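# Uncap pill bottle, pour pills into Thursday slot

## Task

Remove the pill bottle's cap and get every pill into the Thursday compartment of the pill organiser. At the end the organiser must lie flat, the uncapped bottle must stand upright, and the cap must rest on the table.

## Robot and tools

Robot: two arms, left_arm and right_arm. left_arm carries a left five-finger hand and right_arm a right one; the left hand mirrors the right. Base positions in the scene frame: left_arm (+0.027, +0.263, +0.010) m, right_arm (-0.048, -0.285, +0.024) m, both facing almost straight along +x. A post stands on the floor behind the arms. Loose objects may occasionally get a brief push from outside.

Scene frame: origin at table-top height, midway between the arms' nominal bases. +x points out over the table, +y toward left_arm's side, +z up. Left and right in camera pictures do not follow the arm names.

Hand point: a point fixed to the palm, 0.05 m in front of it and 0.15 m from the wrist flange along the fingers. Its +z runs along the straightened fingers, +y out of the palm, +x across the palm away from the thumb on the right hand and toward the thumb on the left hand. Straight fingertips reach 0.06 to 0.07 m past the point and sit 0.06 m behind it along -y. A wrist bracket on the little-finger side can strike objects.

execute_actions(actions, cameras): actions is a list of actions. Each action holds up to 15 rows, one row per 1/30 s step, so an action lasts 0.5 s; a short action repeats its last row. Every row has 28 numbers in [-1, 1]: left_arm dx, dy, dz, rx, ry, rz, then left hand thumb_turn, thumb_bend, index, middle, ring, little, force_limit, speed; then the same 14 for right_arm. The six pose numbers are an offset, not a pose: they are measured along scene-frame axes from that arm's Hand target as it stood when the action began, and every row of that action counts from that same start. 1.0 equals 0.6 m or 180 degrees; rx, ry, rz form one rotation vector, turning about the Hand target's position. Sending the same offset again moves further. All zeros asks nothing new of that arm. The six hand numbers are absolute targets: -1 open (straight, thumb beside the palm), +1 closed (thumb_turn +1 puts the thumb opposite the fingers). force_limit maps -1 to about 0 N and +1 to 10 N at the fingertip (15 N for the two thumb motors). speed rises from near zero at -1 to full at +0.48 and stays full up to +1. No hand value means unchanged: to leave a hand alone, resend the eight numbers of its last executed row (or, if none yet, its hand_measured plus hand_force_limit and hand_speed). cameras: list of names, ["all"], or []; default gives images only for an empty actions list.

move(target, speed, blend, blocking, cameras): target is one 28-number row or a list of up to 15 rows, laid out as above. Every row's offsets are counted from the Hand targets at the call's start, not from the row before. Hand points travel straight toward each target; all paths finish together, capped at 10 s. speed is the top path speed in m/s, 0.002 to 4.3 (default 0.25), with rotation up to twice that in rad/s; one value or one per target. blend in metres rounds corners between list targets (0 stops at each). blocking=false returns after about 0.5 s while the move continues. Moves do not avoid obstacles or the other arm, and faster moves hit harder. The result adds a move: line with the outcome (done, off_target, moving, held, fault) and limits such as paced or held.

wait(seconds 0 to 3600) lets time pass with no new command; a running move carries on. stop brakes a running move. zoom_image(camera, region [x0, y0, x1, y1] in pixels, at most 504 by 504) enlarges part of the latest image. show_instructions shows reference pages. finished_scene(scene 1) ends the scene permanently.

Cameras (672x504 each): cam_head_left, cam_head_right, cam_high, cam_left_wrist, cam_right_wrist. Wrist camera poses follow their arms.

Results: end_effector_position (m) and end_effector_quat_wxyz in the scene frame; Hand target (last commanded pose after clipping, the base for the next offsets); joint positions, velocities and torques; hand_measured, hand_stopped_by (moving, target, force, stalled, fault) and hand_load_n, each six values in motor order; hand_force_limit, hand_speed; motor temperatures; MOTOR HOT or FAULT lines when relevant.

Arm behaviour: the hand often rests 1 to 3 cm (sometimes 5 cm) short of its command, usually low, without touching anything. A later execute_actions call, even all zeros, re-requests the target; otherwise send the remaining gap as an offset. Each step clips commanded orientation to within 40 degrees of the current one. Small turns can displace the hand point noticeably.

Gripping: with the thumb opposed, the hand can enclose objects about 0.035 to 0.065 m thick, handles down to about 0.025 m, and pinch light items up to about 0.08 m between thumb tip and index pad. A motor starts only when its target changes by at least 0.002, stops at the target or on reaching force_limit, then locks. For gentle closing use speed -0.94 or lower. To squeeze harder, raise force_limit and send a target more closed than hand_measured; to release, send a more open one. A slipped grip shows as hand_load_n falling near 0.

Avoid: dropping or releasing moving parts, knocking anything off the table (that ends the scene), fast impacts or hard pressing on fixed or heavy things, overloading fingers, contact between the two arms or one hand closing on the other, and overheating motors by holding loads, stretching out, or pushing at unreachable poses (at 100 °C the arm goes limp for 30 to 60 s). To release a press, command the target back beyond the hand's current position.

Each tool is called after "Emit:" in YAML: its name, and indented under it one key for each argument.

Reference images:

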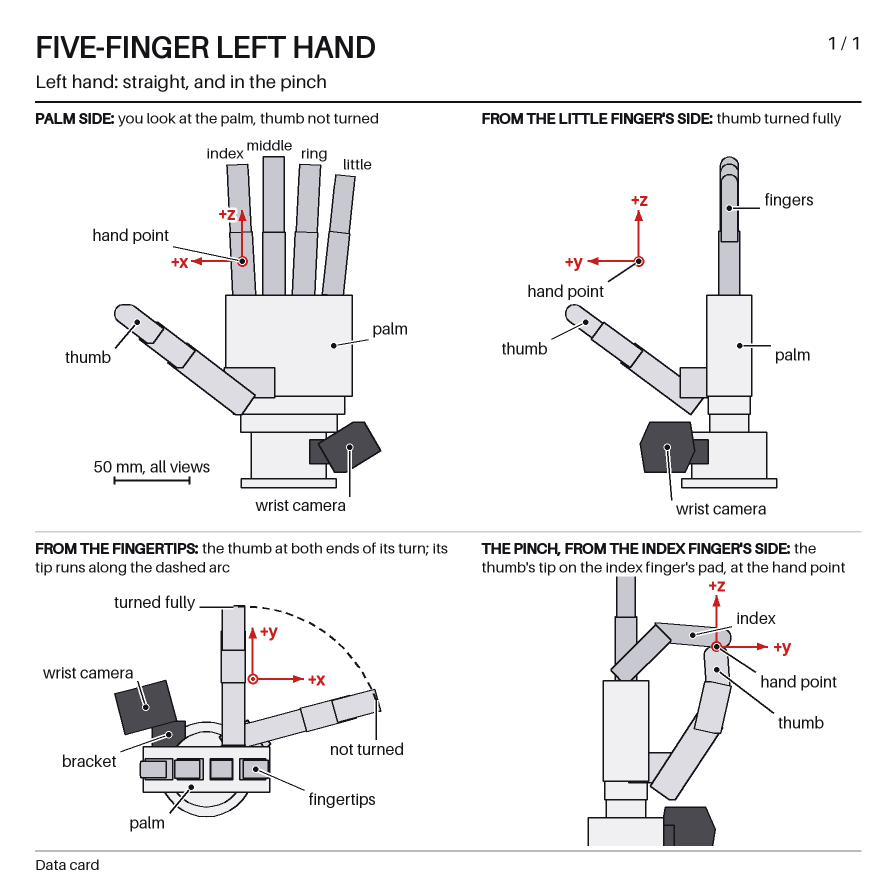

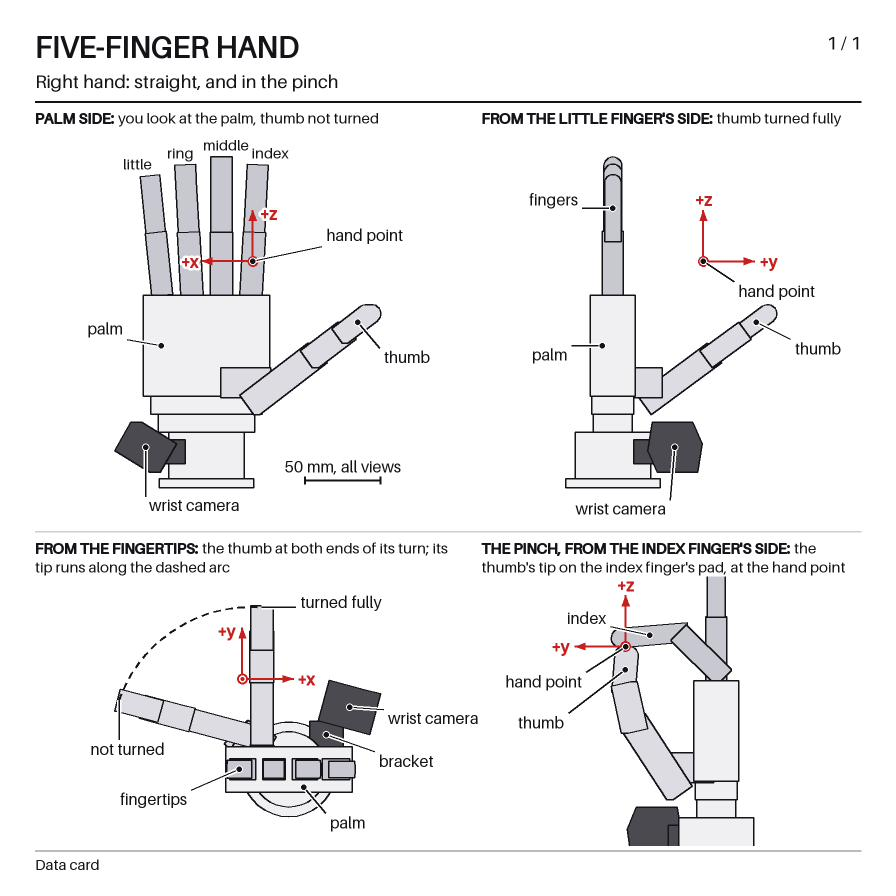

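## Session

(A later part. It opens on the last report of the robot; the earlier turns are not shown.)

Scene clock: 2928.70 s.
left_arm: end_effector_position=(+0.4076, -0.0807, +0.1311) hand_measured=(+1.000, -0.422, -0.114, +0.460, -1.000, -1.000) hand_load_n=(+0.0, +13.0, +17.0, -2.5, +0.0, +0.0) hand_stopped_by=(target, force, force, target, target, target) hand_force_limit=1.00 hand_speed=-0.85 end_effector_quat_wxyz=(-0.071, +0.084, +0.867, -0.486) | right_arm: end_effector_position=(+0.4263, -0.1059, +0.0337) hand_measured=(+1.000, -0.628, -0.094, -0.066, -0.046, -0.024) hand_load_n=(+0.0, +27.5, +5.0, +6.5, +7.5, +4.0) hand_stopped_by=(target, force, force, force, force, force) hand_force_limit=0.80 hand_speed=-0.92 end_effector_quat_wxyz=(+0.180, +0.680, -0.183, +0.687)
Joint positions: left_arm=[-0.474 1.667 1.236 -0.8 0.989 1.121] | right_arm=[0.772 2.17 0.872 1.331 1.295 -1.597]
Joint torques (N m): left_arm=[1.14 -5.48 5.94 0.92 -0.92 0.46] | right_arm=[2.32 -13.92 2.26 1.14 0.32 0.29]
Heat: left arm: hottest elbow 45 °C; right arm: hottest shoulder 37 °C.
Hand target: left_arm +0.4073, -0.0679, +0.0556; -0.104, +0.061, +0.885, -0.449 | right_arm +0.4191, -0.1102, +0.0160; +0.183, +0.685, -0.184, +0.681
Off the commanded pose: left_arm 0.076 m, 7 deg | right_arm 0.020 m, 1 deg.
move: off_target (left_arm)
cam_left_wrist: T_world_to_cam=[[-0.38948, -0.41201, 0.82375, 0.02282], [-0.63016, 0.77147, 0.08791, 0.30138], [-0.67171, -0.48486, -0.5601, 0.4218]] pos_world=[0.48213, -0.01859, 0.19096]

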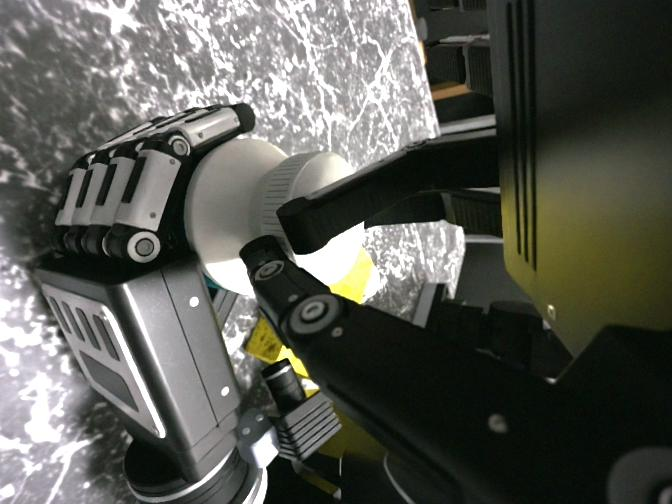

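Emit:
move:
  target:
    - [-0.003,0.005,-0.07,0.015,0.016,0,1,0.25,0.1,0.46,-1,-1,1,-0.85,0,0,0,0,0,0,1,0.5,0.6,0.6,0.6,0.5,0.8,-0.92]
    - [-0.001,-0.005,-0.07,0.0314,0.0004,0.1111,1,0.25,0.1,0.46,-1,-1,1,-0.85,0,0,0,0,0,0,1,0.5,0.6,0.6,0.6,0.5,0.8,-0.92]
    - [0.0,-0.0145,-0.07,0.0478,-0.0152,0.2222,1,0.25,0.1,0.46,-1,-1,1,-0.85,0,0,0,0,0,0,1,0.5,0.6,0.6,0.6,0.5,0.8,-0.92]
    - [0.002,-0.02,-0.07,0.0642,-0.0308,0.3333,1,0.25,0.1,0.46,-1,-1,1,-0.85,0,0,0,0,0,0,1,0.5,0.6,0.6,0.6,0.5,0.8,-0.92]
  speed: [0.05,0.12,0.12,0.12]
  blend: 0.004
  cameras: ["cam_left_wrist"]

Scene clock: 2939.67 s.
left_arm: end_effector_position=(+0.4252, -0.0998, +0.1261) hand_measured=(+1.000, -0.424, -0.114, +0.462, -1.000, -1.000) hand_load_n=(+0.0, +21.0, +8.0, -15.0, +0.0, +0.0) hand_stopped_by=(target, force, force, target, target, target) hand_force_limit=1.00 hand_speed=-0.85 end_effector_quat_wxyz=(+0.201, -0.356, +0.800, -0.440) | right_arm: end_effector_position=(+0.4304, -0.1126, +0.0328) hand_measured=(+1.000, -0.628, -0.094, -0.066, -0.046, -0.024) hand_load_n=(-1.5, +29.0, +2.0, +6.0, +10.5, +8.5) hand_stopped_by=(target, force, force, force, force, force) hand_force_limit=0.80 hand_speed=-0.92 end_effector_quat_wxyz=(+0.184, +0.680, -0.184, +0.686)
Joint positions: left_arm=[-0.685 1.395 0.828 0.006 0.047 0.039] | right_arm=[0.756 2.173 0.872 1.33 1.285 -1.597]
Joint torques (N m): left_arm=[0.44 -0.5 4.05 0.76 -0.86 0.25] | right_arm=[3.6 -14.1 2.26 1.22 0.72 0.29]
Heat: left arm: hottest elbow 44 °C; right arm: hottest shoulder 37 °C.
Hand target: left_arm +0.4087, -0.0798, +0.0137; +0.170, -0.379, +0.840, -0.350 | right_arm +0.4192, -0.1103, +0.0160; +0.183, +0.684, -0.184, +0.681
Off the commanded pose: left_arm 0.115 m, 12 deg | right_arm 0.020 m, 1 deg.
move: off_target (left_arm)
cam_left_wrist: T_world_to_cam=[[0.15055, -0.58034, 0.80034, -0.21758], [-0.98301, -0.17389, 0.05881, 0.38705], [0.10504, -0.79559, -0.59666, 0.06474]] pos_world=[0.40643, -0.00746, 0.19]

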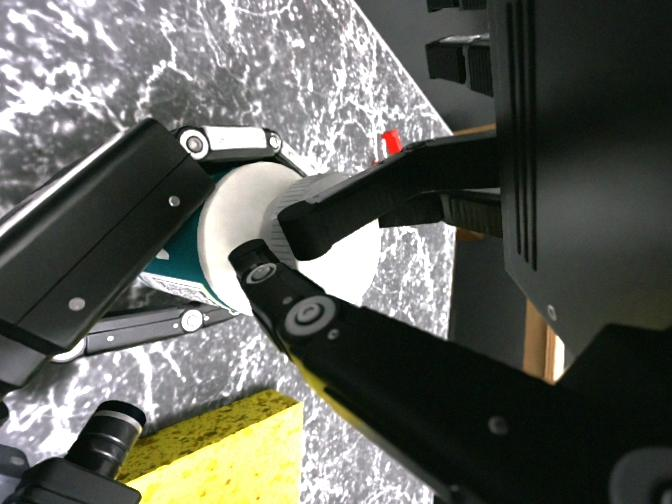

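Emit:
move:
  target:
    - [0.012,-0.012,0.2,-0.0449,-0.0472,0,1,0.25,0.1,0.46,-1,-1,1,-0.85,0,0,0,0,0,0,1,0.5,0.6,0.6,0.6,0.5,0.8,-0.92]
    - [0.012,-0.012,0.21,-0.0449,-0.0472,0,1,-0.68,-0.4,-0.42,-1,-1,-0.5,-0.4,0,0,0,0,0,0,1,0.5,0.6,0.6,0.6,0.5,0.8,-0.92]
    - [0.01,-0.04,0.28,-0.0654,-0.0192,-0.332,1,-0.68,-0.4,-0.42,-1,-1,-0.5,-0.4,0,0,0,0,0,0,1,0.5,0.6,0.6,0.6,0.5,0.8,-0.92]
    - [0.0098,0.0022,0.252,-0.0654,-0.0192,-0.332,1,-0.68,-0.4,0.46,-1,-1,-0.5,-0.4,0,0,0,0,0,0,1,0.5,0.6,0.6,0.6,0.5,0.8,-0.92]
    - [0.0098,0.0022,0.202,-0.0654,-0.0192,-0.332,1,-0.68,-0.4,0.46,-1,-1,-0.5,-0.4,0,0,0,0,0,0,1,0.5,0.6,0.6,0.6,0.5,0.8,-0.92]
  speed: 0.15
  cameras: ["cam_left_wrist"]

Scene clock: 2958.43 s.
left_arm: end_effector_position=(+0.4076, -0.0797, +0.1341) hand_measured=(+1.000, -0.680, -0.400, +0.460, -1.000, -1.000) hand_load_n=(+0.0, +0.0, +0.0, +0.0, +0.0, +0.0) hand_stopped_by=(target, target, target, target, target, target) hand_force_limit=-0.50 hand_speed=-0.40 end_effector_quat_wxyz=(-0.050, +0.081, +0.875, -0.475) | right_arm: end_effector_position=(+0.4261, -0.1096, +0.0338) hand_measured=(+1.000, -0.628, -0.096, -0.066, -0.046, -0.024) hand_load_n=(+0.0, +27.0, +6.5, +6.0, +6.0, +2.5) hand_stopped_by=(target, force, force, force, force, force) hand_force_limit=0.80 hand_speed=-0.92 end_effector_quat_wxyz=(+0.187, +0.680, -0.184, +0.685)
Joint positions: left_arm=[-0.484 1.634 1.214 -0.761 0.944 1.089] | right_arm=[0.767 2.171 0.872 1.33 1.301 -1.604]
Joint torques (N m): left_arm=[1.38 -12.57 9.78 1.02 0.91 0.21] | right_arm=[2.73 -13.86 2.26 1.2 0.03 0.35]
Heat: left arm: hottest elbow 44 °C; right arm: hottest shoulder 37 °C.
Hand target: left_arm +0.4145, -0.0785, +0.1349; -0.041, +0.084, +0.872, -0.480 | right_arm +0.4191, -0.1103, +0.0159; +0.183, +0.685, -0.184, +0.681
Off the commanded pose: left_arm 0.007 m, 1 deg | right_arm 0.019 m, 1 deg.
move: done
cam_left_wrist: T_world_to_cam=[[-0.40884, -0.43977, 0.79966, 0.0297], [-0.65143, 0.75429, 0.08177, 0.30853], [-0.63913, -0.48749, -0.59486, 0.415]] pos_world=[0.47837, -0.01735, 0.1979]

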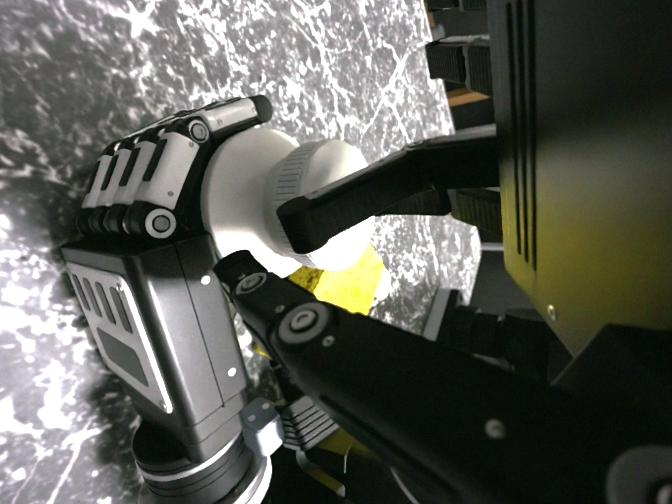

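Emit:
move:
  target:
    - [-0.003,0,0.002,-0.0053,0.009,-0.0084,1,-0.68,-0.4,0.46,-1,-1,-0.5,-0.4,0,0,0,0,0,0,1,0.5,0.6,0.6,0.6,0.5,0.8,-0.92]
    - [-0.003,0,-0.002,-0.0053,0.009,-0.0084,1,0.25,0.1,0.46,-1,-1,1,-0.85,0,0,0,0,0,0,1,0.5,0.6,0.6,0.6,0.5,0.8,-0.92]
    - [-0.017,0.018,-0.132,0.0246,0.0402,-0.0084,1,0.25,0.1,0.46,-1,-1,1,-0.85,0,0,0,0,0,0,1,0.5,0.6,0.6,0.6,0.5,0.8,-0.92]
  speed: 0.05
  cameras: ["cam_left_wrist"]

Scene clock: 2969.63 s.
left_arm: end_effector_position=(+0.3995, -0.0815, +0.1300) hand_measured=(+1.000, -0.414, -0.056, +0.460, -1.000, -1.000) hand_load_n=(-0.5, +14.0, +12.0, -4.5, +0.0, +0.0) hand_stopped_by=(target, force, force, target, target, target) hand_force_limit=1.00 hand_speed=-0.85 end_effector_quat_wxyz=(-0.074, +0.088, +0.866, -0.487) | right_arm: end_effector_position=(+0.4267, -0.1090, +0.0336) hand_measured=(+1.000, -0.628, -0.096, -0.066, -0.046, -0.024) hand_load_n=(+0.0, +27.5, +4.5, +6.0, +8.0, +5.0) hand_stopped_by=(target, force, force, force, force, force) hand_force_limit=0.80 hand_speed=-0.92 end_effector_quat_wxyz=(+0.185, +0.680, -0.184, +0.686)
Joint positions: left_arm=[-0.482 1.655 1.216 -0.792 0.994 1.123] | right_arm=[0.767 2.171 0.872 1.33 1.298 -1.601]
Joint torques (N m): left_arm=[1.67 -4.89 7.06 0.47 -1.02 0.51] | right_arm=[2.73 -13.92 2.26 1.2 0.2 0.33]
Heat: left arm: hottest elbow 44 °C; right arm: hottest shoulder 37 °C.
Hand target: left_arm +0.4043, -0.0677, +0.0556; -0.105, +0.064, +0.885, -0.449 | right_arm +0.4191, -0.1104, +0.0159; +0.183, +0.685, -0.184, +0.681
Off the commanded pose: left_arm 0.076 m, 7 deg | right_arm 0.019 m, 1 deg.
move: off_target (left_arm); target 2's new numbers were sent with left_arm's hand 0.011 m and 1 deg from that target
cam_left_wrist: T_world_to_cam=[[-0.39298, -0.40436, 0.82586, 0.022], [-0.62216, 0.77826, 0.085, 0.29481], [-0.67711, -0.48042, -0.55742, 0.41745]] pos_world=[0.47472, -0.02, 0.18947]

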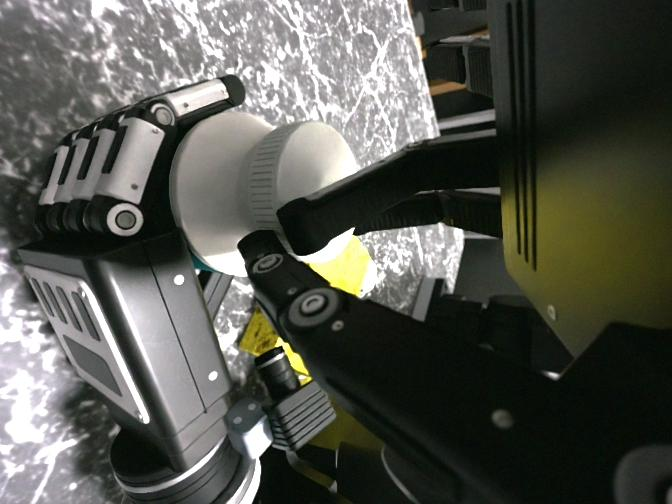

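Emit:
move:
  target:
    - [0.01,-0.015,0.13,-0.0299,-0.0312,0,1,0.25,0.1,0.46,-1,-1,1,-0.85,0,0,0,0,0,0,1,0.5,0.6,0.6,0.6,0.5,0.8,-0.92]
    - [0.01,-0.015,0.14,-0.0299,-0.0312,0,1,-0.68,-0.4,0.46,-1,-1,-0.5,-0.4,0,0,0,0,0,0,1,0.5,0.6,0.6,0.6,0.5,0.8,-0.92]
    - [0.018,-0.05,0.17,-0.0299,-0.0312,0,1,-0.68,-0.4,0.46,-1,-1,-0.5,-0.4,0,0,0,0,0,0,1,0.5,0.6,0.6,0.6,0.5,0.8,-0.92]
    - [0.018,-0.0213,0.17,-0.0299,-0.0312,0,1,-0.68,-0.4,0.46,-1,-1,-0.5,-0.4,0,0,0,0,0,0,1,0.5,0.6,0.6,0.6,0.5,0.8,-0.92]
    - [0.018,-0.0213,0.131,-0.0299,-0.0312,0,1,-0.68,-0.4,0.46,-1,-1,-0.5,-0.4,0,0,0,0,0,0,1,0.5,0.6,0.6,0.6,0.5,0.8,-0.92]
  speed: 0.12
  cameras: ["cam_left_wrist"]

Scene clock: 2982.40 s.
left_arm: end_effector_position=(+0.4062, -0.0838, +0.1367) hand_measured=(+1.000, -0.680, -0.400, +0.460, -1.000, -1.000) hand_load_n=(+0.0, +0.0, +0.0, +0.0, +0.0, +0.0) hand_stopped_by=(target, target, target, target, target, target) hand_force_limit=-0.50 hand_speed=-0.40 end_effector_quat_wxyz=(-0.067, +0.091, +0.868, -0.483) | right_arm: end_effector_position=(+0.4263, -0.1093, +0.0336) hand_measured=(+1.000, -0.628, -0.096, -0.066, -0.046, -0.024) hand_load_n=(+0.0, +27.0, +5.5, +6.0, +6.5, +3.0) hand_stopped_by=(target, force, force, force, force, force) hand_force_limit=0.80 hand_speed=-0.92 end_effector_quat_wxyz=(+0.186, +0.679, -0.185, +0.685)
Joint positions: left_arm=[-0.485 1.658 1.244 -0.81 0.979 1.127] | right_arm=[0.767 2.171 0.872 1.33 1.3 -1.601]
Joint torques (N m): left_arm=[1.85 -12.4 9.72 0.91 0.96 0.22] | right_arm=[2.73 -13.92 2.26 1.17 0.08 0.32]
Heat: left arm: hottest elbow 45 °C; right arm: hottest shoulder 37 °C.
Hand target: left_arm +0.4150, -0.0805, +0.1342; -0.059, +0.091, +0.867, -0.487 | right_arm +0.4192, -0.1103, +0.0159; +0.183, +0.685, -0.183, +0.681
Off the commanded pose: left_arm 0.010 m, 1 deg | right_arm 0.019 m, 1 deg.
move: done; target 2's new numbers were sent with left_arm's hand 0.013 m and 1 deg from that target
cam_left_wrist: T_world_to_cam=[[-0.40569, -0.41196, 0.8159, 0.024], [-0.624, 0.7771, 0.0821, 0.30119], [-0.66786, -0.47581, -0.57233, 0.42327]] pos_world=[0.48037, -0.02277, 0.19794]

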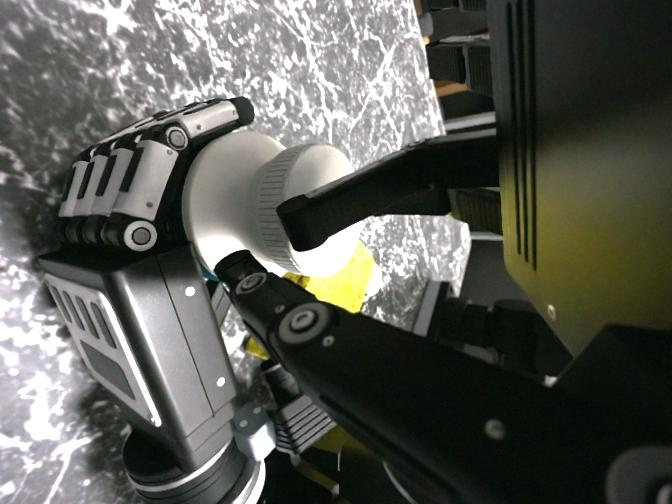

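Emit:
move:
  target:
    - [0,0,-0.004,0,0,0,1,0.25,0.1,0.46,-1,-1,1,-0.85,0,0,0,0,0,0,1,0.5,0.6,0.6,0.6,0.5,0.8,-0.92]
    - [-0.014,0.018,-0.132,0.0299,0.0312,0,1,0.25,0.1,0.46,-1,-1,1,-0.85,0,0,0,0,0,0,1,0.5,0.6,0.6,0.6,0.5,0.8,-0.92]
  speed: 0.05
  cameras: ["cam_left_wrist"]

Scene clock: 2988.03 s.
left_arm: end_effector_position=(+0.4066, -0.0845, +0.1317) hand_measured=(+1.000, -0.430, -0.100, +0.460, -1.000, -1.000) hand_load_n=(+0.0, +12.0, +17.5, -1.0, +0.0, +0.0) hand_stopped_by=(target, force, force, target, target, target) hand_force_limit=1.00 hand_speed=-0.85 end_effector_quat_wxyz=(-0.074, +0.086, +0.866, -0.487) | right_arm: end_effector_position=(+0.4264, -0.1092, +0.0336) hand_measured=(+1.000, -0.628, -0.096, -0.066, -0.046, -0.024) hand_load_n=(+0.0, +27.0, +5.0, +6.0, +7.5, +4.5) hand_stopped_by=(target, force, force, force, force, force) hand_force_limit=0.80 hand_speed=-0.92 end_effector_quat_wxyz=(+0.184, +0.679, -0.187, +0.686)
Joint positions: left_arm=[-0.481 1.672 1.243 -0.802 0.992 1.12] | right_arm=[0.767 2.17 0.872 1.33 1.3 -1.596]
Joint torques (N m): left_arm=[1.44 -5.71 5.67 0.84 -0.96 0.53] | right_arm=[2.73 -13.98 2.25 1.11 0.07 0.29]
Heat: left arm: hottest elbow 45 °C; right arm: hottest shoulder 37 °C.
Hand target: left_arm +0.4066, -0.0698, +0.0550; -0.106, +0.064, +0.885, -0.449 | right_arm +0.4192, -0.1103, +0.0160; +0.183, +0.684, -0.184, +0.681
Off the commanded pose: left_arm 0.078 m, 7 deg | right_arm 0.019 m, 1 deg.
move: off_target (left_arm)
cam_left_wrist: T_world_to_cam=[[-0.38968, -0.40766, 0.82581, 0.02056], [-0.62457, 0.77596, 0.08833, 0.3018], [-0.6768, -0.48135, -0.55699, 0.42156]] pos_world=[0.48182, -0.02289, 0.19117]

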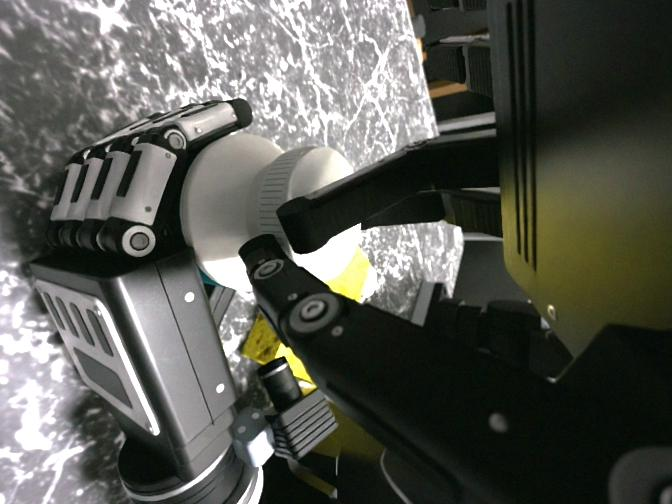

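Emit:
move:
  target:
    - [-0.003,0.005,-0.073,0.015,0.016,0,1,0.25,0.1,0.46,-1,-1,1,-0.85,0,0,0,0,0,0,1,0.5,0.6,0.6,0.6,0.5,0.8,-0.92]
    - [-0.003,-0.001,-0.073,0.0314,0.0004,0.1111,1,0.25,0.1,0.46,-1,-1,1,-0.85,0,0,0,0,0,0,1,0.5,0.6,0.6,0.6,0.5,0.8,-0.92]
    - [-0.002,-0.0075,-0.073,0.0396,-0.0074,0.1667,1,0.25,0.1,0.46,-1,-1,1,-0.85,0,0,0,0,0,0,1,0.5,0.6,0.6,0.6,0.5,0.8,-0.92]
  speed: [0.05,0.1,0.1]
  blend: 0.003
  cameras: ["cam_left_wrist"]

Scene clock: 2995.40 s.
left_arm: end_effector_position=(+0.4117, -0.0929, +0.1270) hand_measured=(+1.000, -0.430, -0.100, +0.460, -1.000, -1.000) hand_load_n=(+0.0, +15.5, +14.0, -10.0, +0.0, +0.0) hand_stopped_by=(target, force, force, target, target, target) hand_force_limit=1.00 hand_speed=-0.85 end_effector_quat_wxyz=(+0.047, -0.144, +0.863, -0.483) | right_arm: end_effector_position=(+0.4275, -0.1087, +0.0328) hand_measured=(+1.000, -0.628, -0.094, -0.066, -0.046, -0.024) hand_load_n=(-1.5, +29.0, +1.5, +5.5, +10.5, +8.5) hand_stopped_by=(target, force, force, force, force, force) hand_force_limit=0.80 hand_speed=-0.92 end_effector_quat_wxyz=(+0.183, +0.680, -0.183, +0.686)
Joint positions: left_arm=[-0.532 1.487 0.95 -0.191 0.65 0.427] | right_arm=[0.766 2.173 0.872 1.33 1.293 -1.598]
Joint torques (N m): left_arm=[0.32 -0.97 3.59 1.18 -2.22 0.82] | right_arm=[2.78 -14.1 2.25 1.2 0.42 0.3]
Heat: left arm: hottest elbow 44 °C; right arm: hottest shoulder 37 °C.
Hand target: left_arm +0.4054, -0.0743, +0.0113; +0.021, -0.168, +0.898, -0.405 | right_arm +0.4191, -0.1103, +0.0159; +0.183, +0.684, -0.184, +0.681
Off the commanded pose: left_arm 0.117 m, 11 deg | right_arm 0.019 m, 1 deg.
move: off_target (left_arm)
cam_left_wrist: T_world_to_cam=[[-0.12087, -0.55793, 0.82104, -0.10098], [-0.9259, 0.36159, 0.10941, 0.39472], [-0.35792, -0.74697, -0.56029, 0.26277]] pos_world=[0.44731, -0.00278, 0.18696]

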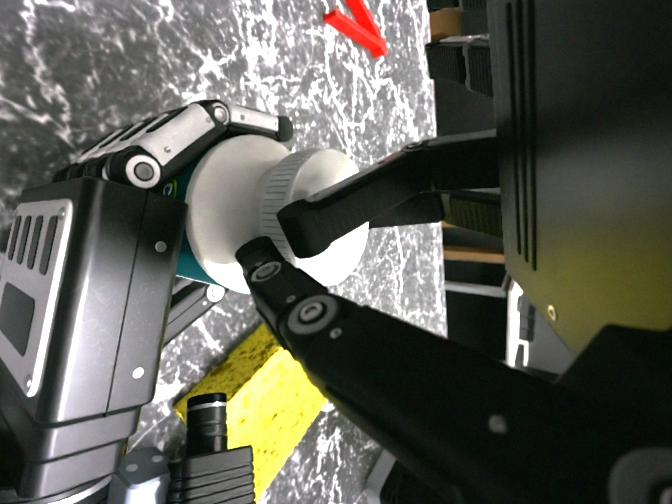

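Emit:
move:
  target:
    - [-0.001,-0.003,0,0.0082,-0.0078,0.0556,1,0.25,0.1,0.46,-1,-1,1,-0.85,0,0,0,0,0,0,1,0.5,0.6,0.6,0.6,0.5,0.8,-0.92]
    - [-0.002,-0.006,0,0.0164,-0.0156,0.1111,1,0.25,0.1,0.46,-1,-1,1,-0.85,0,0,0,0,0,0,1,0.5,0.6,0.6,0.6,0.5,0.8,-0.92]
    - [-0.001,-0.0095,0,0.0246,-0.0234,0.1667,1,0.25,0.1,0.46,-1,-1,1,-0.85,0,0,0,0,0,0,1,0.5,0.6,0.6,0.6,0.5,0.8,-0.92]
  speed: 0.1
  blend: 0.003
  cameras: ["cam_left_wrist"]

Scene clock: 3002.47 s.
left_arm: end_effector_position=(+0.4180, -0.1038, +0.1287) hand_measured=(+1.000, -0.430, -0.100, +0.462, -1.000, -1.000) hand_load_n=(+0.0, +16.5, +12.5, -11.5, +0.0, +0.0) hand_stopped_by=(target, force, force, target, target, target) hand_force_limit=1.00 hand_speed=-0.85 end_effector_quat_wxyz=(+0.187, -0.357, +0.794, -0.455) | right_arm: end_effector_position=(+0.4305, -0.1127, +0.0327) hand_measured=(+1.000, -0.628, -0.094, -0.066, -0.046, -0.024) hand_load_n=(-2.0, +29.5, +1.5, +5.5, +11.0, +9.0) hand_stopped_by=(target, force, force, force, force, force) hand_force_limit=0.80 hand_speed=-0.92 end_effector_quat_wxyz=(+0.183, +0.679, -0.185, +0.686)
Joint positions: left_arm=[-0.687 1.383 0.809 0.031 0.075 0.013] | right_arm=[0.756 2.173 0.872 1.33 1.285 -1.595]
Joint torques (N m): left_arm=[0.79 0.03 4 0.58 -1.19 0.44] | right_arm=[3.66 -14.1 2.26 1.2 0.73 0.27]
Heat: left arm: hottest elbow 44 °C; right arm: hottest shoulder 37 °C.
Hand target: left_arm +0.4049, -0.0799, +0.0113; +0.164, -0.379, +0.838, -0.357 | right_arm +0.4191, -0.1103, +0.0160; +0.183, +0.684, -0.184, +0.681
Off the commanded pose: left_arm 0.121 m, 13 deg | right_arm 0.020 m, 1 deg.
move: off_target (left_arm)
cam_left_wrist: T_world_to_cam=[[0.15248, -0.55032, 0.82091, -0.22118], [-0.98418, -0.16035, 0.07531, 0.37891], [0.09019, -0.81941, -0.56606, 0.06381]] pos_world=[0.40088, -0.00868, 0.18915]

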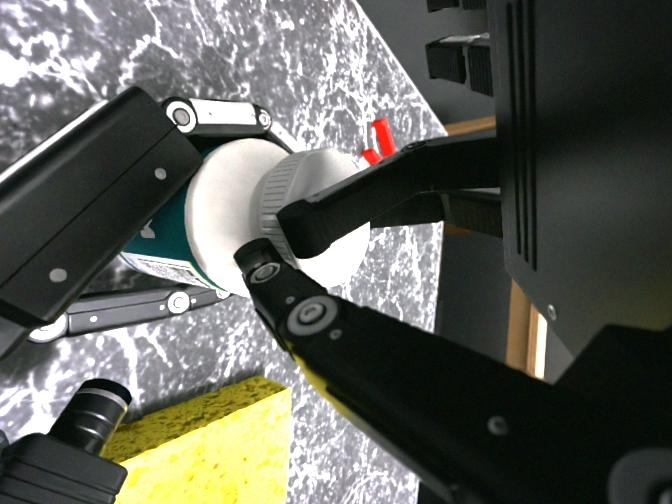

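Emit:
move:
  target:
    - [0.015,-0.018,0.2,-0.0449,-0.0472,0,1,0.25,0.1,0.46,-1,-1,1,-0.85,0,0,0,0,0,0,1,0.5,0.6,0.6,0.6,0.5,0.8,-0.92]
    - [0.015,-0.016,0.215,-0.0449,-0.0472,0,1,-0.68,-0.4,-0.42,-1,-1,-0.5,-0.4,0,0,0,0,0,0,1,0.5,0.6,0.6,0.6,0.5,0.8,-0.92]
    - [0.0168,-0.04,0.28,-0.072,-0.017,-0.3377,1,-0.68,-0.4,-0.42,-1,-1,-0.5,-0.4,0,0,0,0,0,0,1,0.5,0.6,0.6,0.6,0.5,0.8,-0.92]
    - [0.0168,-0.04,0.25,-0.072,-0.017,-0.3377,1,-0.68,-0.4,0.46,-1,-1,-0.5,-0.4,0,0,0,0,0,0,1,0.5,0.6,0.6,0.6,0.5,0.8,-0.92]
  speed: 0.15
  cameras: []

Emit:
move:
  target:
    - [0,0.0373,0.0,0,0,0,1,-0.68,-0.4,0.46,-1,-1,-0.5,-0.4,0,0,0,0,0,0,1,0.5,0.6,0.6,0.6,0.5,0.8,-0.92]
    - [0,0.0373,-0.0455,0,0,0,1,-0.68,-0.4,0.46,-1,-1,-0.5,-0.4,0,0,0,0,0,0,1,0.5,0.6,0.6,0.6,0.5,0.8,-0.92]
  speed: 0.1
  cameras: ["cam_left_wrist"]

Scene clock: 3024.83 s.
left_arm: end_effector_position=(+0.3992, -0.1031, +0.1546) hand_measured=(+1.000, -0.680, -0.400, +0.460, -1.000, -1.000) hand_load_n=(+0.0, +0.0, +0.0, +0.0, +0.0, +0.0) hand_stopped_by=(target, target, target, target, target, target) hand_force_limit=-0.50 hand_speed=-0.40 end_effector_quat_wxyz=(-0.077, +0.084, +0.869, -0.481) | right_arm: end_effector_position=(+0.4263, -0.1093, +0.0338) hand_measured=(+1.000, -0.628, -0.094, -0.066, -0.046, -0.024) hand_load_n=(+0.0, +27.5, +6.0, +6.0, +6.0, +3.0) hand_stopped_by=(target, force, force, force, force, force) hand_force_limit=0.80 hand_speed=-0.92 end_effector_quat_wxyz=(+0.186, +0.679, -0.185, +0.685)
Joint positions: left_arm=[-0.524 1.65 1.281 -0.819 0.968 1.054] | right_arm=[0.767 2.171 0.872 1.33 1.3 -1.601]
Joint torques (N m): left_arm=[1.79 -12.57 11.82 0.98 0.95 0.22] | right_arm=[2.73 -13.98 2.28 1.18 0.07 0.33]
Heat: left arm: hottest elbow 44 °C; right arm: hottest shoulder 37 °C.
Hand target: left_arm +0.4150, -0.1039, +0.1612; -0.060, +0.089, +0.866, -0.488 | right_arm +0.4192, -0.1104, +0.0160; +0.183, +0.684, -0.184, +0.681
Off the commanded pose: left_arm 0.017 m, 2 deg | right_arm 0.019 m, 1 deg.
move: off_target (left_arm); target 4's new numbers were sent with left_arm's hand 0.017 m and 2 deg from that target

Scene clock: 3026.43 s.
left_arm: end_effector_position=(+0.4088, -0.0837, +0.1369) hand_measured=(+1.000, -0.680, -0.400, +0.460, -1.000, -1.000) hand_load_n=(+0.0, +0.0, +0.0, +0.0, +0.0, +0.0) hand_stopped_by=(target, target, target, target, target, target) hand_force_limit=-0.50 hand_speed=-0.40 end_effector_quat_wxyz=(-0.066, +0.088, +0.867, -0.485) | right_arm: end_effector_position=(+0.4263, -0.1093, +0.0338) hand_measured=(+1.000, -0.628, -0.094, -0.066, -0.046, -0.024) hand_load_n=(+0.0, +27.0, +6.0, +6.5, +6.0, +2.5) hand_stopped_by=(target, force, force, force, force, force) hand_force_limit=0.80 hand_speed=-0.92 end_effector_quat_wxyz=(+0.186, +0.679, -0.185, +0.685)
Joint positions: left_arm=[-0.481 1.66 1.246 -0.803 0.983 1.12] | right_arm=[0.767 2.171 0.872 1.33 1.3 -1.601]
Joint torques (N m): left_arm=[1.44 -12.51 9.5 0.99 0.95 0.21] | right_arm=[2.73 -13.92 2.26 1.18 0.07 0.33]
Heat: left arm: hottest elbow 44 °C; right arm: hottest shoulder 37 °C.
Hand target: left_arm +0.4149, -0.0816, +0.1339; -0.060, +0.089, +0.866, -0.488 | right_arm +0.4192, -0.1104, +0.0160; +0.183, +0.684, -0.184, +0.681
Off the commanded pose: left_arm 0.007 m, 1 deg | right_arm 0.019 m, 1 deg.
move: done
cam_left_wrist: T_world_to_cam=[[-0.40182, -0.41062, 0.81849, 0.02323], [-0.62887, 0.77346, 0.0793, 0.30486], [-0.66563, -0.48286, -0.56902, 0.42324]] pos_world=[0.48277, -0.02189, 0.19765]

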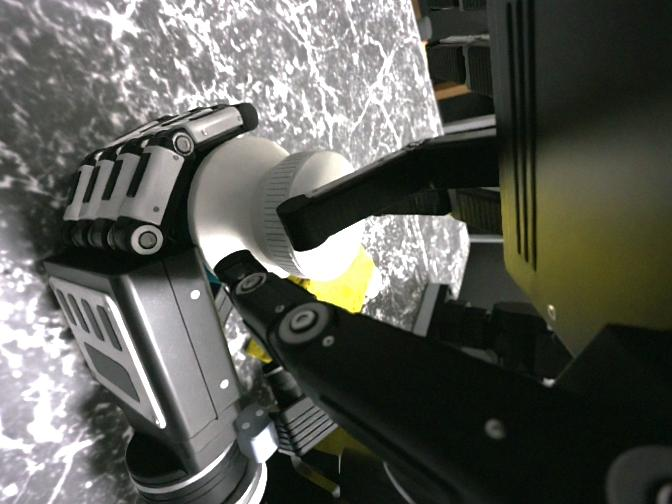

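Emit:
move:
  target:
    - [0.0026,-0.0033,-0.003,0,0,0,1,0.25,0.1,0.46,-1,-1,1,-0.85,0,0,0,0,0,0,1,0.5,0.6,0.6,0.6,0.5,0.8,-0.92]
    - [-0.0114,0.0147,-0.132,0.0299,0.0312,0,1,0.25,0.1,0.46,-1,-1,1,-0.85,0,0,0,0,0,0,1,0.5,0.6,0.6,0.6,0.5,0.8,-0.92]
    - [-0.0144,0.0197,-0.205,0.0449,0.0472,0,1,0.25,0.1,0.46,-1,-1,1,-0.85,0,0,0,0,0,0,1,0.5,0.6,0.6,0.6,0.5,0.8,-0.92]
  speed: 0.05
  blend: [0,0.003,0]
  cameras: []

Emit:
move:
  target:
    - [0,-0.006,0,0.0164,-0.0156,0.1111,1,0.25,0.1,0.46,-1,-1,1,-0.85,0,0,0,0,0,0,1,0.5,0.6,0.6,0.6,0.5,0.8,-0.92]
    - [0.001,-0.0125,0,0.0246,-0.0234,0.1667,1,0.25,0.1,0.46,-1,-1,1,-0.85,0,0,0,0,0,0,1,0.5,0.6,0.6,0.6,0.5,0.8,-0.92]
  speed: 0.1
  blend: 0.003
  cameras: ["cam_left_wrist"]

Scene clock: 3040.53 s.
left_arm: end_effector_position=(+0.4106, -0.0861, +0.1265) hand_measured=(+1.000, -0.436, -0.114, +0.460, -1.000, -1.000) hand_load_n=(+0.0, +14.5, +14.5, -5.5, +0.0, +0.0) hand_stopped_by=(target, force, force, target, target, target) hand_force_limit=1.00 hand_speed=-0.85 end_effector_quat_wxyz=(-0.079, +0.078, +0.866, -0.487) | right_arm: end_effector_position=(+0.4269, -0.1087, +0.0333) hand_measured=(+1.000, -0.628, -0.094, -0.066, -0.046, -0.024) hand_load_n=(+0.0, +28.5, +3.0, +6.0, +9.5, +7.0) hand_stopped_by=(target, force, force, force, force, force) hand_force_limit=0.80 hand_speed=-0.92 end_effector_quat_wxyz=(+0.183, +0.679, -0.186, +0.686)
Joint positions: left_arm=[-0.479 1.691 1.251 -0.793 0.996 1.104] | right_arm=[0.767 2.171 0.872 1.33 1.297 -1.595]
Joint torques (N m): left_arm=[1.03 -2.32 4.1 0.92 -1.7 0.69] | right_arm=[2.73 -13.98 2.25 1.13 0.22 0.28]
Heat: left arm: hottest elbow 44 °C; right arm: hottest shoulder 37 °C.
Hand target: left_arm +0.4064, -0.0697, +0.0110; -0.130, +0.048, +0.891, -0.432 | right_arm +0.4192, -0.1104, +0.0159; +0.183, +0.684, -0.184, +0.681
Off the commanded pose: left_arm 0.117 m, 10 deg | right_arm 0.019 m, 1 deg.
move: off_target (left_arm)

Scene clock: 3043.90 s.
left_arm: end_effector_position=(+0.4167, -0.0922, +0.1268) hand_measured=(+1.000, -0.438, -0.114, +0.462, -1.000, -1.000) hand_load_n=(+0.5, +16.0, +12.5, -11.5, +0.0, -0.5) hand_stopped_by=(target, force, force, target, target, target) hand_force_limit=1.00 hand_speed=-0.85 end_effector_quat_wxyz=(+0.048, -0.148, +0.858, -0.489) | right_arm: end_effector_position=(+0.4276, -0.1089, +0.0329) hand_measured=(+1.000, -0.628, -0.094, -0.066, -0.046, -0.024) hand_load_n=(-1.5, +29.0, +2.0, +5.5, +10.5, +8.5) hand_stopped_by=(target, force, force, force, force, force) hand_force_limit=0.80 hand_speed=-0.92 end_effector_quat_wxyz=(+0.183, +0.680, -0.183, +0.686)
Joint positions: left_arm=[-0.521 1.494 0.948 -0.166 0.66 0.415] | right_arm=[0.766 2.173 0.872 1.33 1.292 -1.599]
Joint torques (N m): left_arm=[-0.21 -1.03 3.6 1.1 -2.06 0.75] | right_arm=[2.78 -14.1 2.26 1.2 0.43 0.31]
Heat: left arm: hottest elbow 44 °C; right arm: hottest shoulder 37 °C.
Hand target: left_arm +0.4069, -0.0772, +0.0109; +0.017, -0.173, +0.894, -0.414 | right_arm +0.4192, -0.1104, +0.0160; +0.183, +0.684, -0.184, +0.681
Off the commanded pose: left_arm 0.117 m, 11 deg | right_arm 0.019 m, 1 deg.
move: off_target (left_arm)
cam_left_wrist: T_world_to_cam=[[-0.11641, -0.5454, 0.83005, -0.10169], [-0.92918, 0.35501, 0.10295, 0.40077], [-0.35082, -0.75928, -0.5481, 0.25933]] pos_world=[0.45153, -0.00084, 0.18528]

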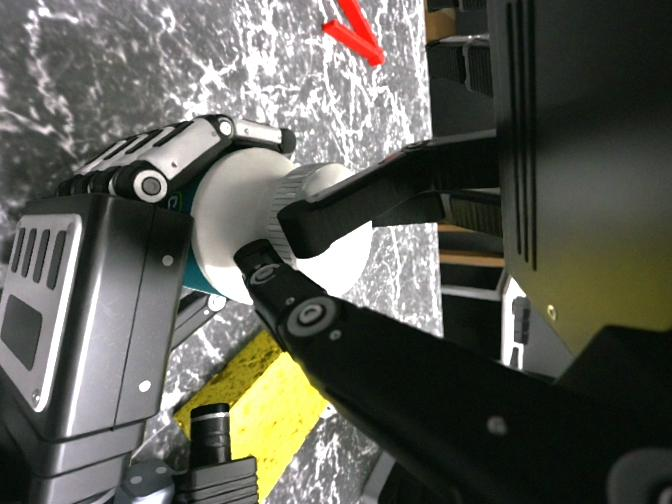

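Emit:
move:
  target:
    - [-0.006,0.001,0,0.0082,-0.0078,0.0556,1,0.25,0.1,0.46,-1,-1,1,-0.85,0,0,0,0,0,0,1,0.5,0.6,0.6,0.6,0.5,0.8,-0.92]
    - [-0.009,-0.003,0,0.0164,-0.0156,0.1111,1,0.25,0.1,0.46,-1,-1,1,-0.85,0,0,0,0,0,0,1,0.5,0.6,0.6,0.6,0.5,0.8,-0.92]
    - [-0.009,-0.007,0,0.0246,-0.0234,0.1667,1,0.25,0.1,0.46,-1,-1,1,-0.85,0,0,0,0,0,0,1,0.5,0.6,0.6,0.6,0.5,0.8,-0.92]
  speed: 0.1
  blend: 0.003
  cameras: ["cam_left_wrist"]

Scene clock: 3052.23 s.
left_arm: end_effector_position=(+0.4401, -0.0897, +0.1063) hand_measured=(+1.000, -0.434, -0.112, +0.460, -1.000, -1.000) hand_load_n=(-1.0, +4.0, +0.0, -0.5, +0.0, +0.0) hand_stopped_by=(target, force, force, target, target, target) hand_force_limit=1.00 hand_speed=-0.85 end_effector_quat_wxyz=(+0.211, -0.367, +0.791, -0.441) | right_arm: end_effector_position=(+0.4252, -0.1126, +0.0331) hand_measured=(+1.000, -0.628, -0.094, -0.066, -0.046, -0.024) hand_load_n=(+0.0, +28.5, +3.0, +5.5, +9.0, +7.0) hand_stopped_by=(target, force, force, force, force, force) hand_force_limit=0.80 hand_speed=-0.92 end_effector_quat_wxyz=(+0.190, +0.679, -0.186, +0.684)
Joint positions: left_arm=[-0.655 1.439 0.803 0.086 0.044 0.039] | right_arm=[0.764 2.171 0.868 1.331 1.305 -1.601]
Joint torques (N m): left_arm=[-2.02 -2.96 3.82 0.13 -0.01 0.02] | right_arm=[3.08 -13.86 2.55 1.14 -0.11 0.33]
Heat: left arm: hottest elbow 43 °C; right arm: hottest shoulder 37 °C.
Hand target: left_arm +0.4016, -0.0815, +0.0111; +0.163, -0.383, +0.832, -0.367 | right_arm +0.4192, -0.1103, +0.0160; +0.183, +0.684, -0.184, +0.681
Off the commanded pose: left_arm 0.103 m, 11 deg | right_arm 0.018 m, 1 deg.
move: off_target (left_arm)
cam_left_wrist: T_world_to_cam=[[0.16158, -0.57068, 0.80512, -0.20254], [-0.97726, -0.20603, 0.05009, 0.40011], [0.13729, -0.79491, -0.59099, 0.04465]] pos_world=[0.41761, 0.00234, 0.16941]

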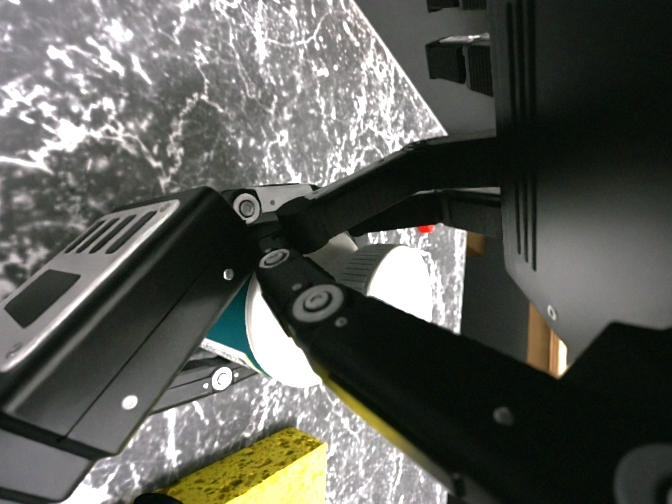

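Emit:
move:
  target:
    - [0.055,-0.012,0.165,-0.0449,-0.0472,0,1,0.25,0.1,0.46,-1,-1,1,-0.85,0,0,0,0,0,0,1,0.5,0.6,0.6,0.6,0.5,0.8,-0.92]
    - [0.055,-0.012,0.2,-0.0449,-0.0472,0,1,-0.68,-0.4,0.46,-1,-1,-0.5,-0.4,0,0,0,0,0,0,1,0.5,0.6,0.6,0.6,0.5,0.8,-0.92]
    - [0.045,-0.012,0.32,-0.0449,-0.0472,0,1,-0.68,-0.4,0.46,-1,-1,-0.5,-0.4,0,0,0,0,0,0,1,0.5,0.6,0.6,0.6,0.5,0.8,-0.92]
  speed: 0.1
  cameras: ["cam_left_wrist","cam_head_left"]

Emit:
zoom_image:
  camera: "cam_left_wrist"
  region: [150, 80, 450, 380]

Scene clock: 3060.23 s.
left_arm: end_effector_position=(+0.4166, -0.0772, +0.1727) hand_measured=(+1.000, -0.680, -0.400, +0.460, -1.000, -1.000) hand_load_n=(+0.0, +0.0, +0.0, +0.0, +0.0, +0.0) hand_stopped_by=(target, target, target, target, target, target) hand_force_limit=-0.50 hand_speed=-0.40 end_effector_quat_wxyz=(+0.187, -0.369, +0.801, -0.432) | right_arm: end_effector_position=(+0.4249, -0.1128, +0.0338) hand_measured=(+1.000, -0.628, -0.094, -0.066, -0.046, -0.024) hand_load_n=(+0.0, +27.0, +6.0, +6.0, +6.0, +3.0) hand_stopped_by=(target, force, force, force, force, force) hand_force_limit=0.80 hand_speed=-0.92 end_effector_quat_wxyz=(+0.190, +0.679, -0.187, +0.684)
Joint positions: left_arm=[-0.647 1.282 0.874 -0.184 0.084 0.034] | right_arm=[0.764 2.169 0.868 1.331 1.307 -1.602]
Joint torques (N m): left_arm=[0.15 -9.47 15.06 0.95 0.07 0.06] | right_arm=[3.08 -13.74 2.55 1.13 -0.23 0.34]
Heat: left arm: hottest elbow 43 °C; right arm: hottest shoulder 37 °C.
Hand target: left_arm +0.4285, -0.0887, +0.2029; +0.196, -0.365, +0.790, -0.452 | right_arm +0.4192, -0.1103, +0.0160; +0.183, +0.684, -0.184, +0.681
Off the commanded pose: left_arm 0.035 m, 3 deg | right_arm 0.019 m, 1 deg.
move: off_target (left_arm)
cam_left_wrist: T_world_to_cam=[[0.18837, -0.57764, 0.79426, -0.25486], [-0.97799, -0.18419, 0.09799, 0.37009], [0.0897, -0.79524, -0.59962, 0.11844]] pos_world=[0.39933, 0.01514, 0.23718]
Images, in order (width x height): cam_head_left 672x504, cam_left_wrist 672x504.

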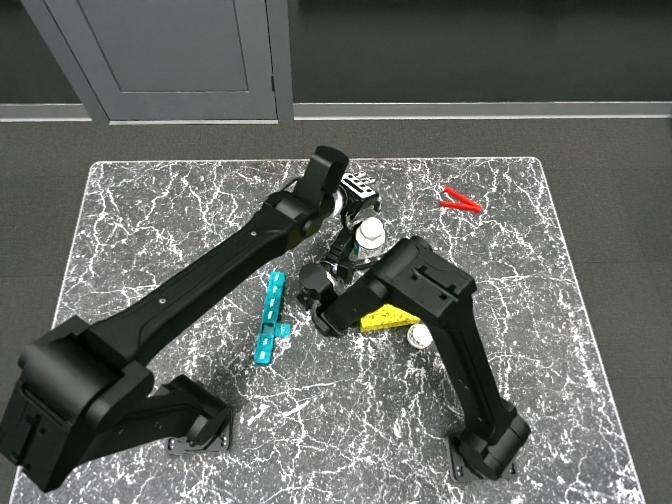

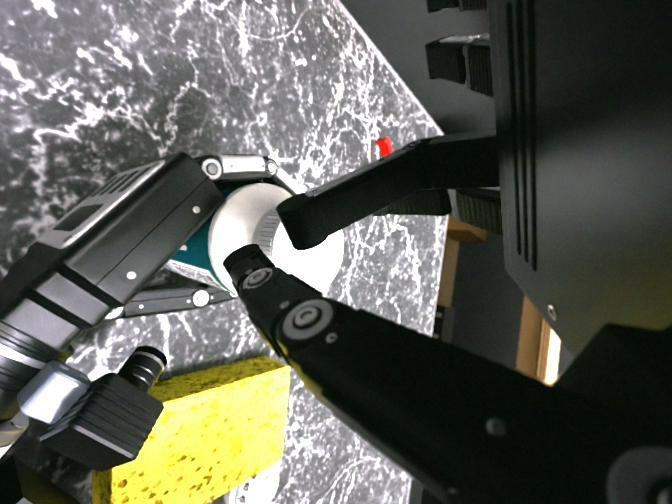

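Scaled by 1.680 from the camera's image (finer frame: 960x720).

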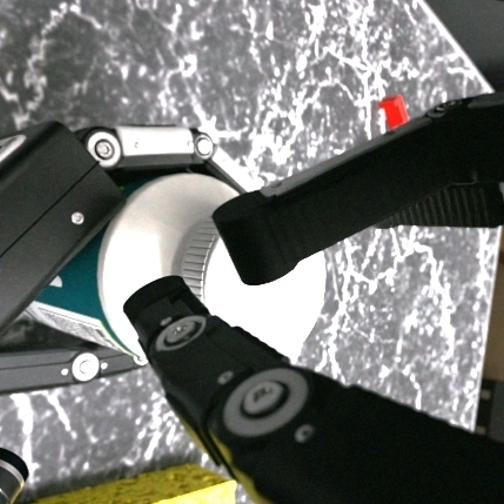

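Emit:
zoom_image:
  camera: "cam_head_left"
  region: [310, 170, 430, 290]

Scaled by 4.200 from the camera's image (finer frame: 960x720).

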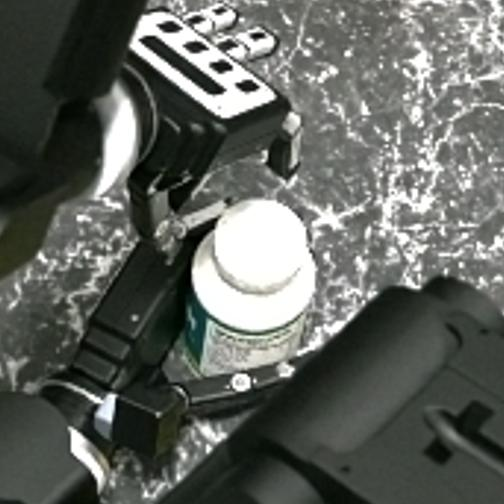

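Emit:
move:
  target:
    - [-0.026,-0.03,-0.04,0.0012,-0.0013,-0.34,1,-0.68,-0.4,0.46,-1,-1,-0.5,-0.4,0,0,0,0,0,0,1,0.5,0.6,0.6,0.6,0.5,0.8,-0.92]
    - [-0.026,0.0098,-0.065,0.0012,-0.0013,-0.34,1,-0.68,-0.4,0.46,-1,-1,-0.5,-0.4,0,0,0,0,0,0,1,0.5,0.6,0.6,0.6,0.5,0.8,-0.92]
    - [-0.026,0.0098,-0.1145,0.0012,-0.0013,-0.34,1,-0.68,-0.4,0.46,-1,-1,-0.5,-0.4,0,0,0,0,0,0,1,0.5,0.6,0.6,0.6,0.5,0.8,-0.92]
  speed: 0.12
  cameras: ["cam_left_wrist"]

Scene clock: 3080.13 s.
left_arm: end_effector_position=(+0.4059, -0.0846, +0.1349) hand_measured=(+1.000, -0.680, -0.400, +0.460, -1.000, -1.000) hand_load_n=(+0.0, +0.0, +0.0, -0.5, +0.0, +0.0) hand_stopped_by=(target, target, target, target, target, target) hand_force_limit=-0.50 hand_speed=-0.40 end_effector_quat_wxyz=(-0.068, +0.087, +0.867, -0.485) | right_arm: end_effector_position=(+0.4249, -0.1128, +0.0338) hand_measured=(+1.000, -0.628, -0.094, -0.066, -0.046, -0.024) hand_load_n=(+0.0, +27.0, +6.0, +6.0, +6.0, +3.0) hand_stopped_by=(target, force, force, force, force, force) hand_force_limit=0.80 hand_speed=-0.92 end_effector_quat_wxyz=(+0.190, +0.679, -0.187, +0.684)
Joint positions: left_arm=[-0.484 1.659 1.237 -0.794 0.983 1.112] | right_arm=[0.764 2.169 0.868 1.331 1.307 -1.602]
Joint torques (N m): left_arm=[1.26 -12.86 9.63 1.02 0.87 0.22] | right_arm=[3.08 -13.74 2.55 1.13 -0.22 0.34]
Heat: left arm: hottest elbow 47 °C; right arm: hottest shoulder 38 °C.
Hand target: left_arm +0.4130, -0.0829, +0.1343; -0.059, +0.089, +0.866, -0.488 | right_arm +0.4192, -0.1103, +0.0160; +0.183, +0.684, -0.184, +0.681
Off the commanded pose: left_arm 0.007 m, 1 deg | right_arm 0.019 m, 1 deg.
move: done
cam_left_wrist: T_world_to_cam=[[-0.39764, -0.41145, 0.82012, 0.02134], [-0.62879, 0.77313, 0.083, 0.30332], [-0.66821, -0.48268, -0.56615, 0.42044]] pos_world=[0.48016, -0.02279, 0.19535]

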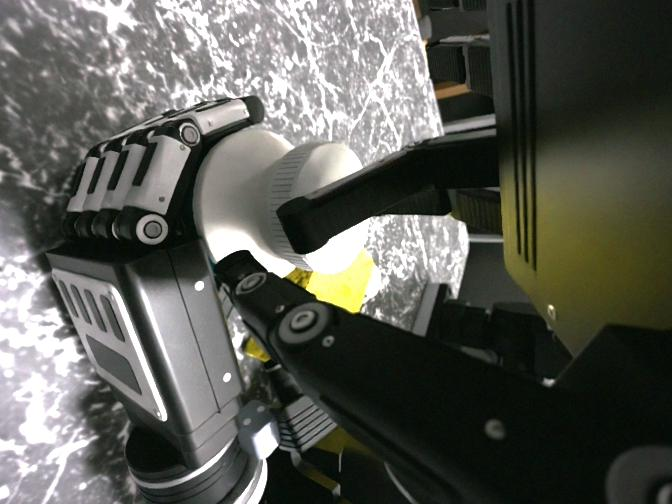

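Emit:
move:
  target:
    - [-0.002,-0.001,0.001,0,0,0,1,0.25,0.1,0.46,-1,-1,1,-0.85,0,0,0,0,0,0,1,0.5,0.6,0.6,0.6,0.5,0.8,-0.92]
    - [-0.018,0.018,-0.13,0.0299,0.0312,0,1,0.25,0.1,0.46,-1,-1,1,-0.85,0,0,0,0,0,0,1,0.5,0.6,0.6,0.6,0.5,0.8,-0.92]
    - [-0.021,0.023,-0.2,0.0449,0.0472,0,1,0.25,0.1,0.46,-1,-1,1,-0.85,0,0,0,0,0,0,1,0.5,0.6,0.6,0.6,0.5,0.8,-0.92]
  speed: 0.05
  blend: [0,0.003,0]
  cameras: ["cam_left_wrist"]

Scene clock: 3094.50 s.
left_arm: end_effector_position=(+0.4063, -0.0857, +0.1264) hand_measured=(+1.000, -0.430, -0.112, +0.460, -1.000, -1.000) hand_load_n=(+0.0, +13.5, +14.0, -6.0, +0.0, -0.5) hand_stopped_by=(target, force, force, target, target, target) hand_force_limit=1.00 hand_speed=-0.85 end_effector_quat_wxyz=(-0.076, +0.082, +0.867, -0.486) | right_arm: end_effector_position=(+0.4262, -0.1107, +0.0333) hand_measured=(+1.000, -0.628, -0.094, -0.066, -0.046, -0.024) hand_load_n=(+0.0, +28.0, +3.5, +6.0, +9.0, +6.0) hand_stopped_by=(target, force, force, force, force, force) hand_force_limit=0.80 hand_speed=-0.92 end_effector_quat_wxyz=(+0.184, +0.679, -0.186, +0.686)
Joint positions: left_arm=[-0.484 1.679 1.237 -0.787 0.99 1.107] | right_arm=[0.765 2.17 0.868 1.331 1.298 -1.595]
Joint torques (N m): left_arm=[0.97 -2.43 3.88 0.94 -1.55 0.58] | right_arm=[2.9 -13.8 2.56 1.11 0.19 0.29]
Heat: left arm: hottest elbow 46 °C; right arm: hottest shoulder 38 °C.
Hand target: left_arm +0.4003, -0.0691, +0.0144; -0.129, +0.049, +0.892, -0.431 | right_arm +0.4191, -0.1103, +0.0159; +0.183, +0.685, -0.184, +0.681
Off the commanded pose: left_arm 0.114 m, 10 deg | right_arm 0.019 m, 1 deg.
move: off_target (left_arm)
cam_left_wrist: T_world_to_cam=[[-0.38117, -0.41271, 0.82727, 0.02028], [-0.62788, 0.77236, 0.09602, 0.30303], [-0.67858, -0.48283, -0.55353, 0.41794]] pos_world=[0.4816, -0.02389, 0.18547]

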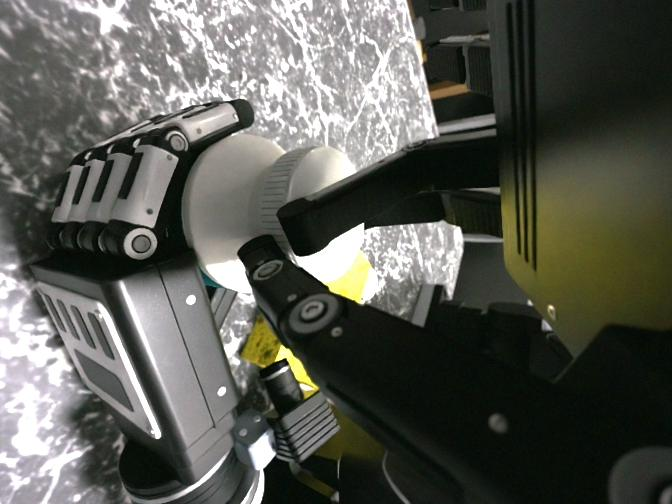

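Good grip. Rotate 30° CCW, with small x-inward bias.

Emit:
move:
  target:
    - [0,-0.006,0,0.0164,-0.0156,0.1111,1,0.25,0.1,0.46,-1,-1,1,-0.85,0,0,0,0,0,0,1,0.5,0.6,0.6,0.6,0.5,0.8,-0.92]
    - [0.001,-0.0125,0,0.0246,-0.0234,0.1667,1,0.25,0.1,0.46,-1,-1,1,-0.85,0,0,0,0,0,0,1,0.5,0.6,0.6,0.6,0.5,0.8,-0.92]
  speed: 0.1
  blend: 0.003
  cameras: ["cam_left_wrist"]

Scene clock: 3100.93 s.
left_arm: end_effector_position=(+0.4109, -0.0940, +0.1277) hand_measured=(+1.000, -0.430, -0.112, +0.460, -1.000, -1.000) hand_load_n=(+0.0, +15.5, +12.0, -9.0, +0.0, +0.0) hand_stopped_by=(target, force, force, target, target, target) hand_force_limit=1.00 hand_speed=-0.85 end_effector_quat_wxyz=(+0.050, -0.144, +0.859, -0.489) | right_arm: end_effector_position=(+0.4266, -0.1103, +0.0330) hand_measured=(+1.000, -0.628, -0.094, -0.066, -0.046, -0.024) hand_load_n=(-1.0, +29.0, +2.0, +5.5, +10.5, +8.0) hand_stopped_by=(target, force, force, force, force, force) hand_force_limit=0.80 hand_speed=-0.92 end_effector_quat_wxyz=(+0.185, +0.680, -0.182, +0.685)
Joint positions: left_arm=[-0.532 1.482 0.937 -0.162 0.653 0.414] | right_arm=[0.765 2.171 0.868 1.331 1.293 -1.6]
Joint torques (N m): left_arm=[0.21 -1.26 3.51 0.99 -2.03 0.72] | right_arm=[2.96 -13.92 2.58 1.2 0.39 0.32]
Heat: left arm: hottest elbow 45 °C; right arm: hottest shoulder 38 °C.
Hand target: left_arm +0.4010, -0.0765, +0.0143; +0.018, -0.173, +0.894, -0.414 | right_arm +0.4192, -0.1102, +0.0160; +0.183, +0.685, -0.184, +0.681
Off the commanded pose: left_arm 0.115 m, 11 deg | right_arm 0.019 m, 1 deg.
move: off_target (left_arm)
cam_left_wrist: T_world_to_cam=[[-0.12452, -0.54589, 0.82855, -0.10059], [-0.9279, 0.35982, 0.09762, 0.39655], [-0.35142, -0.75666, -0.55134, 0.25727]] pos_world=[0.44584, -0.00293, 0.18648]

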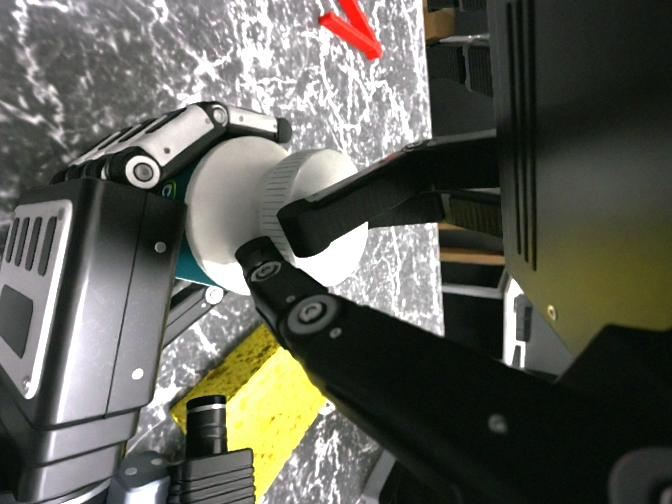

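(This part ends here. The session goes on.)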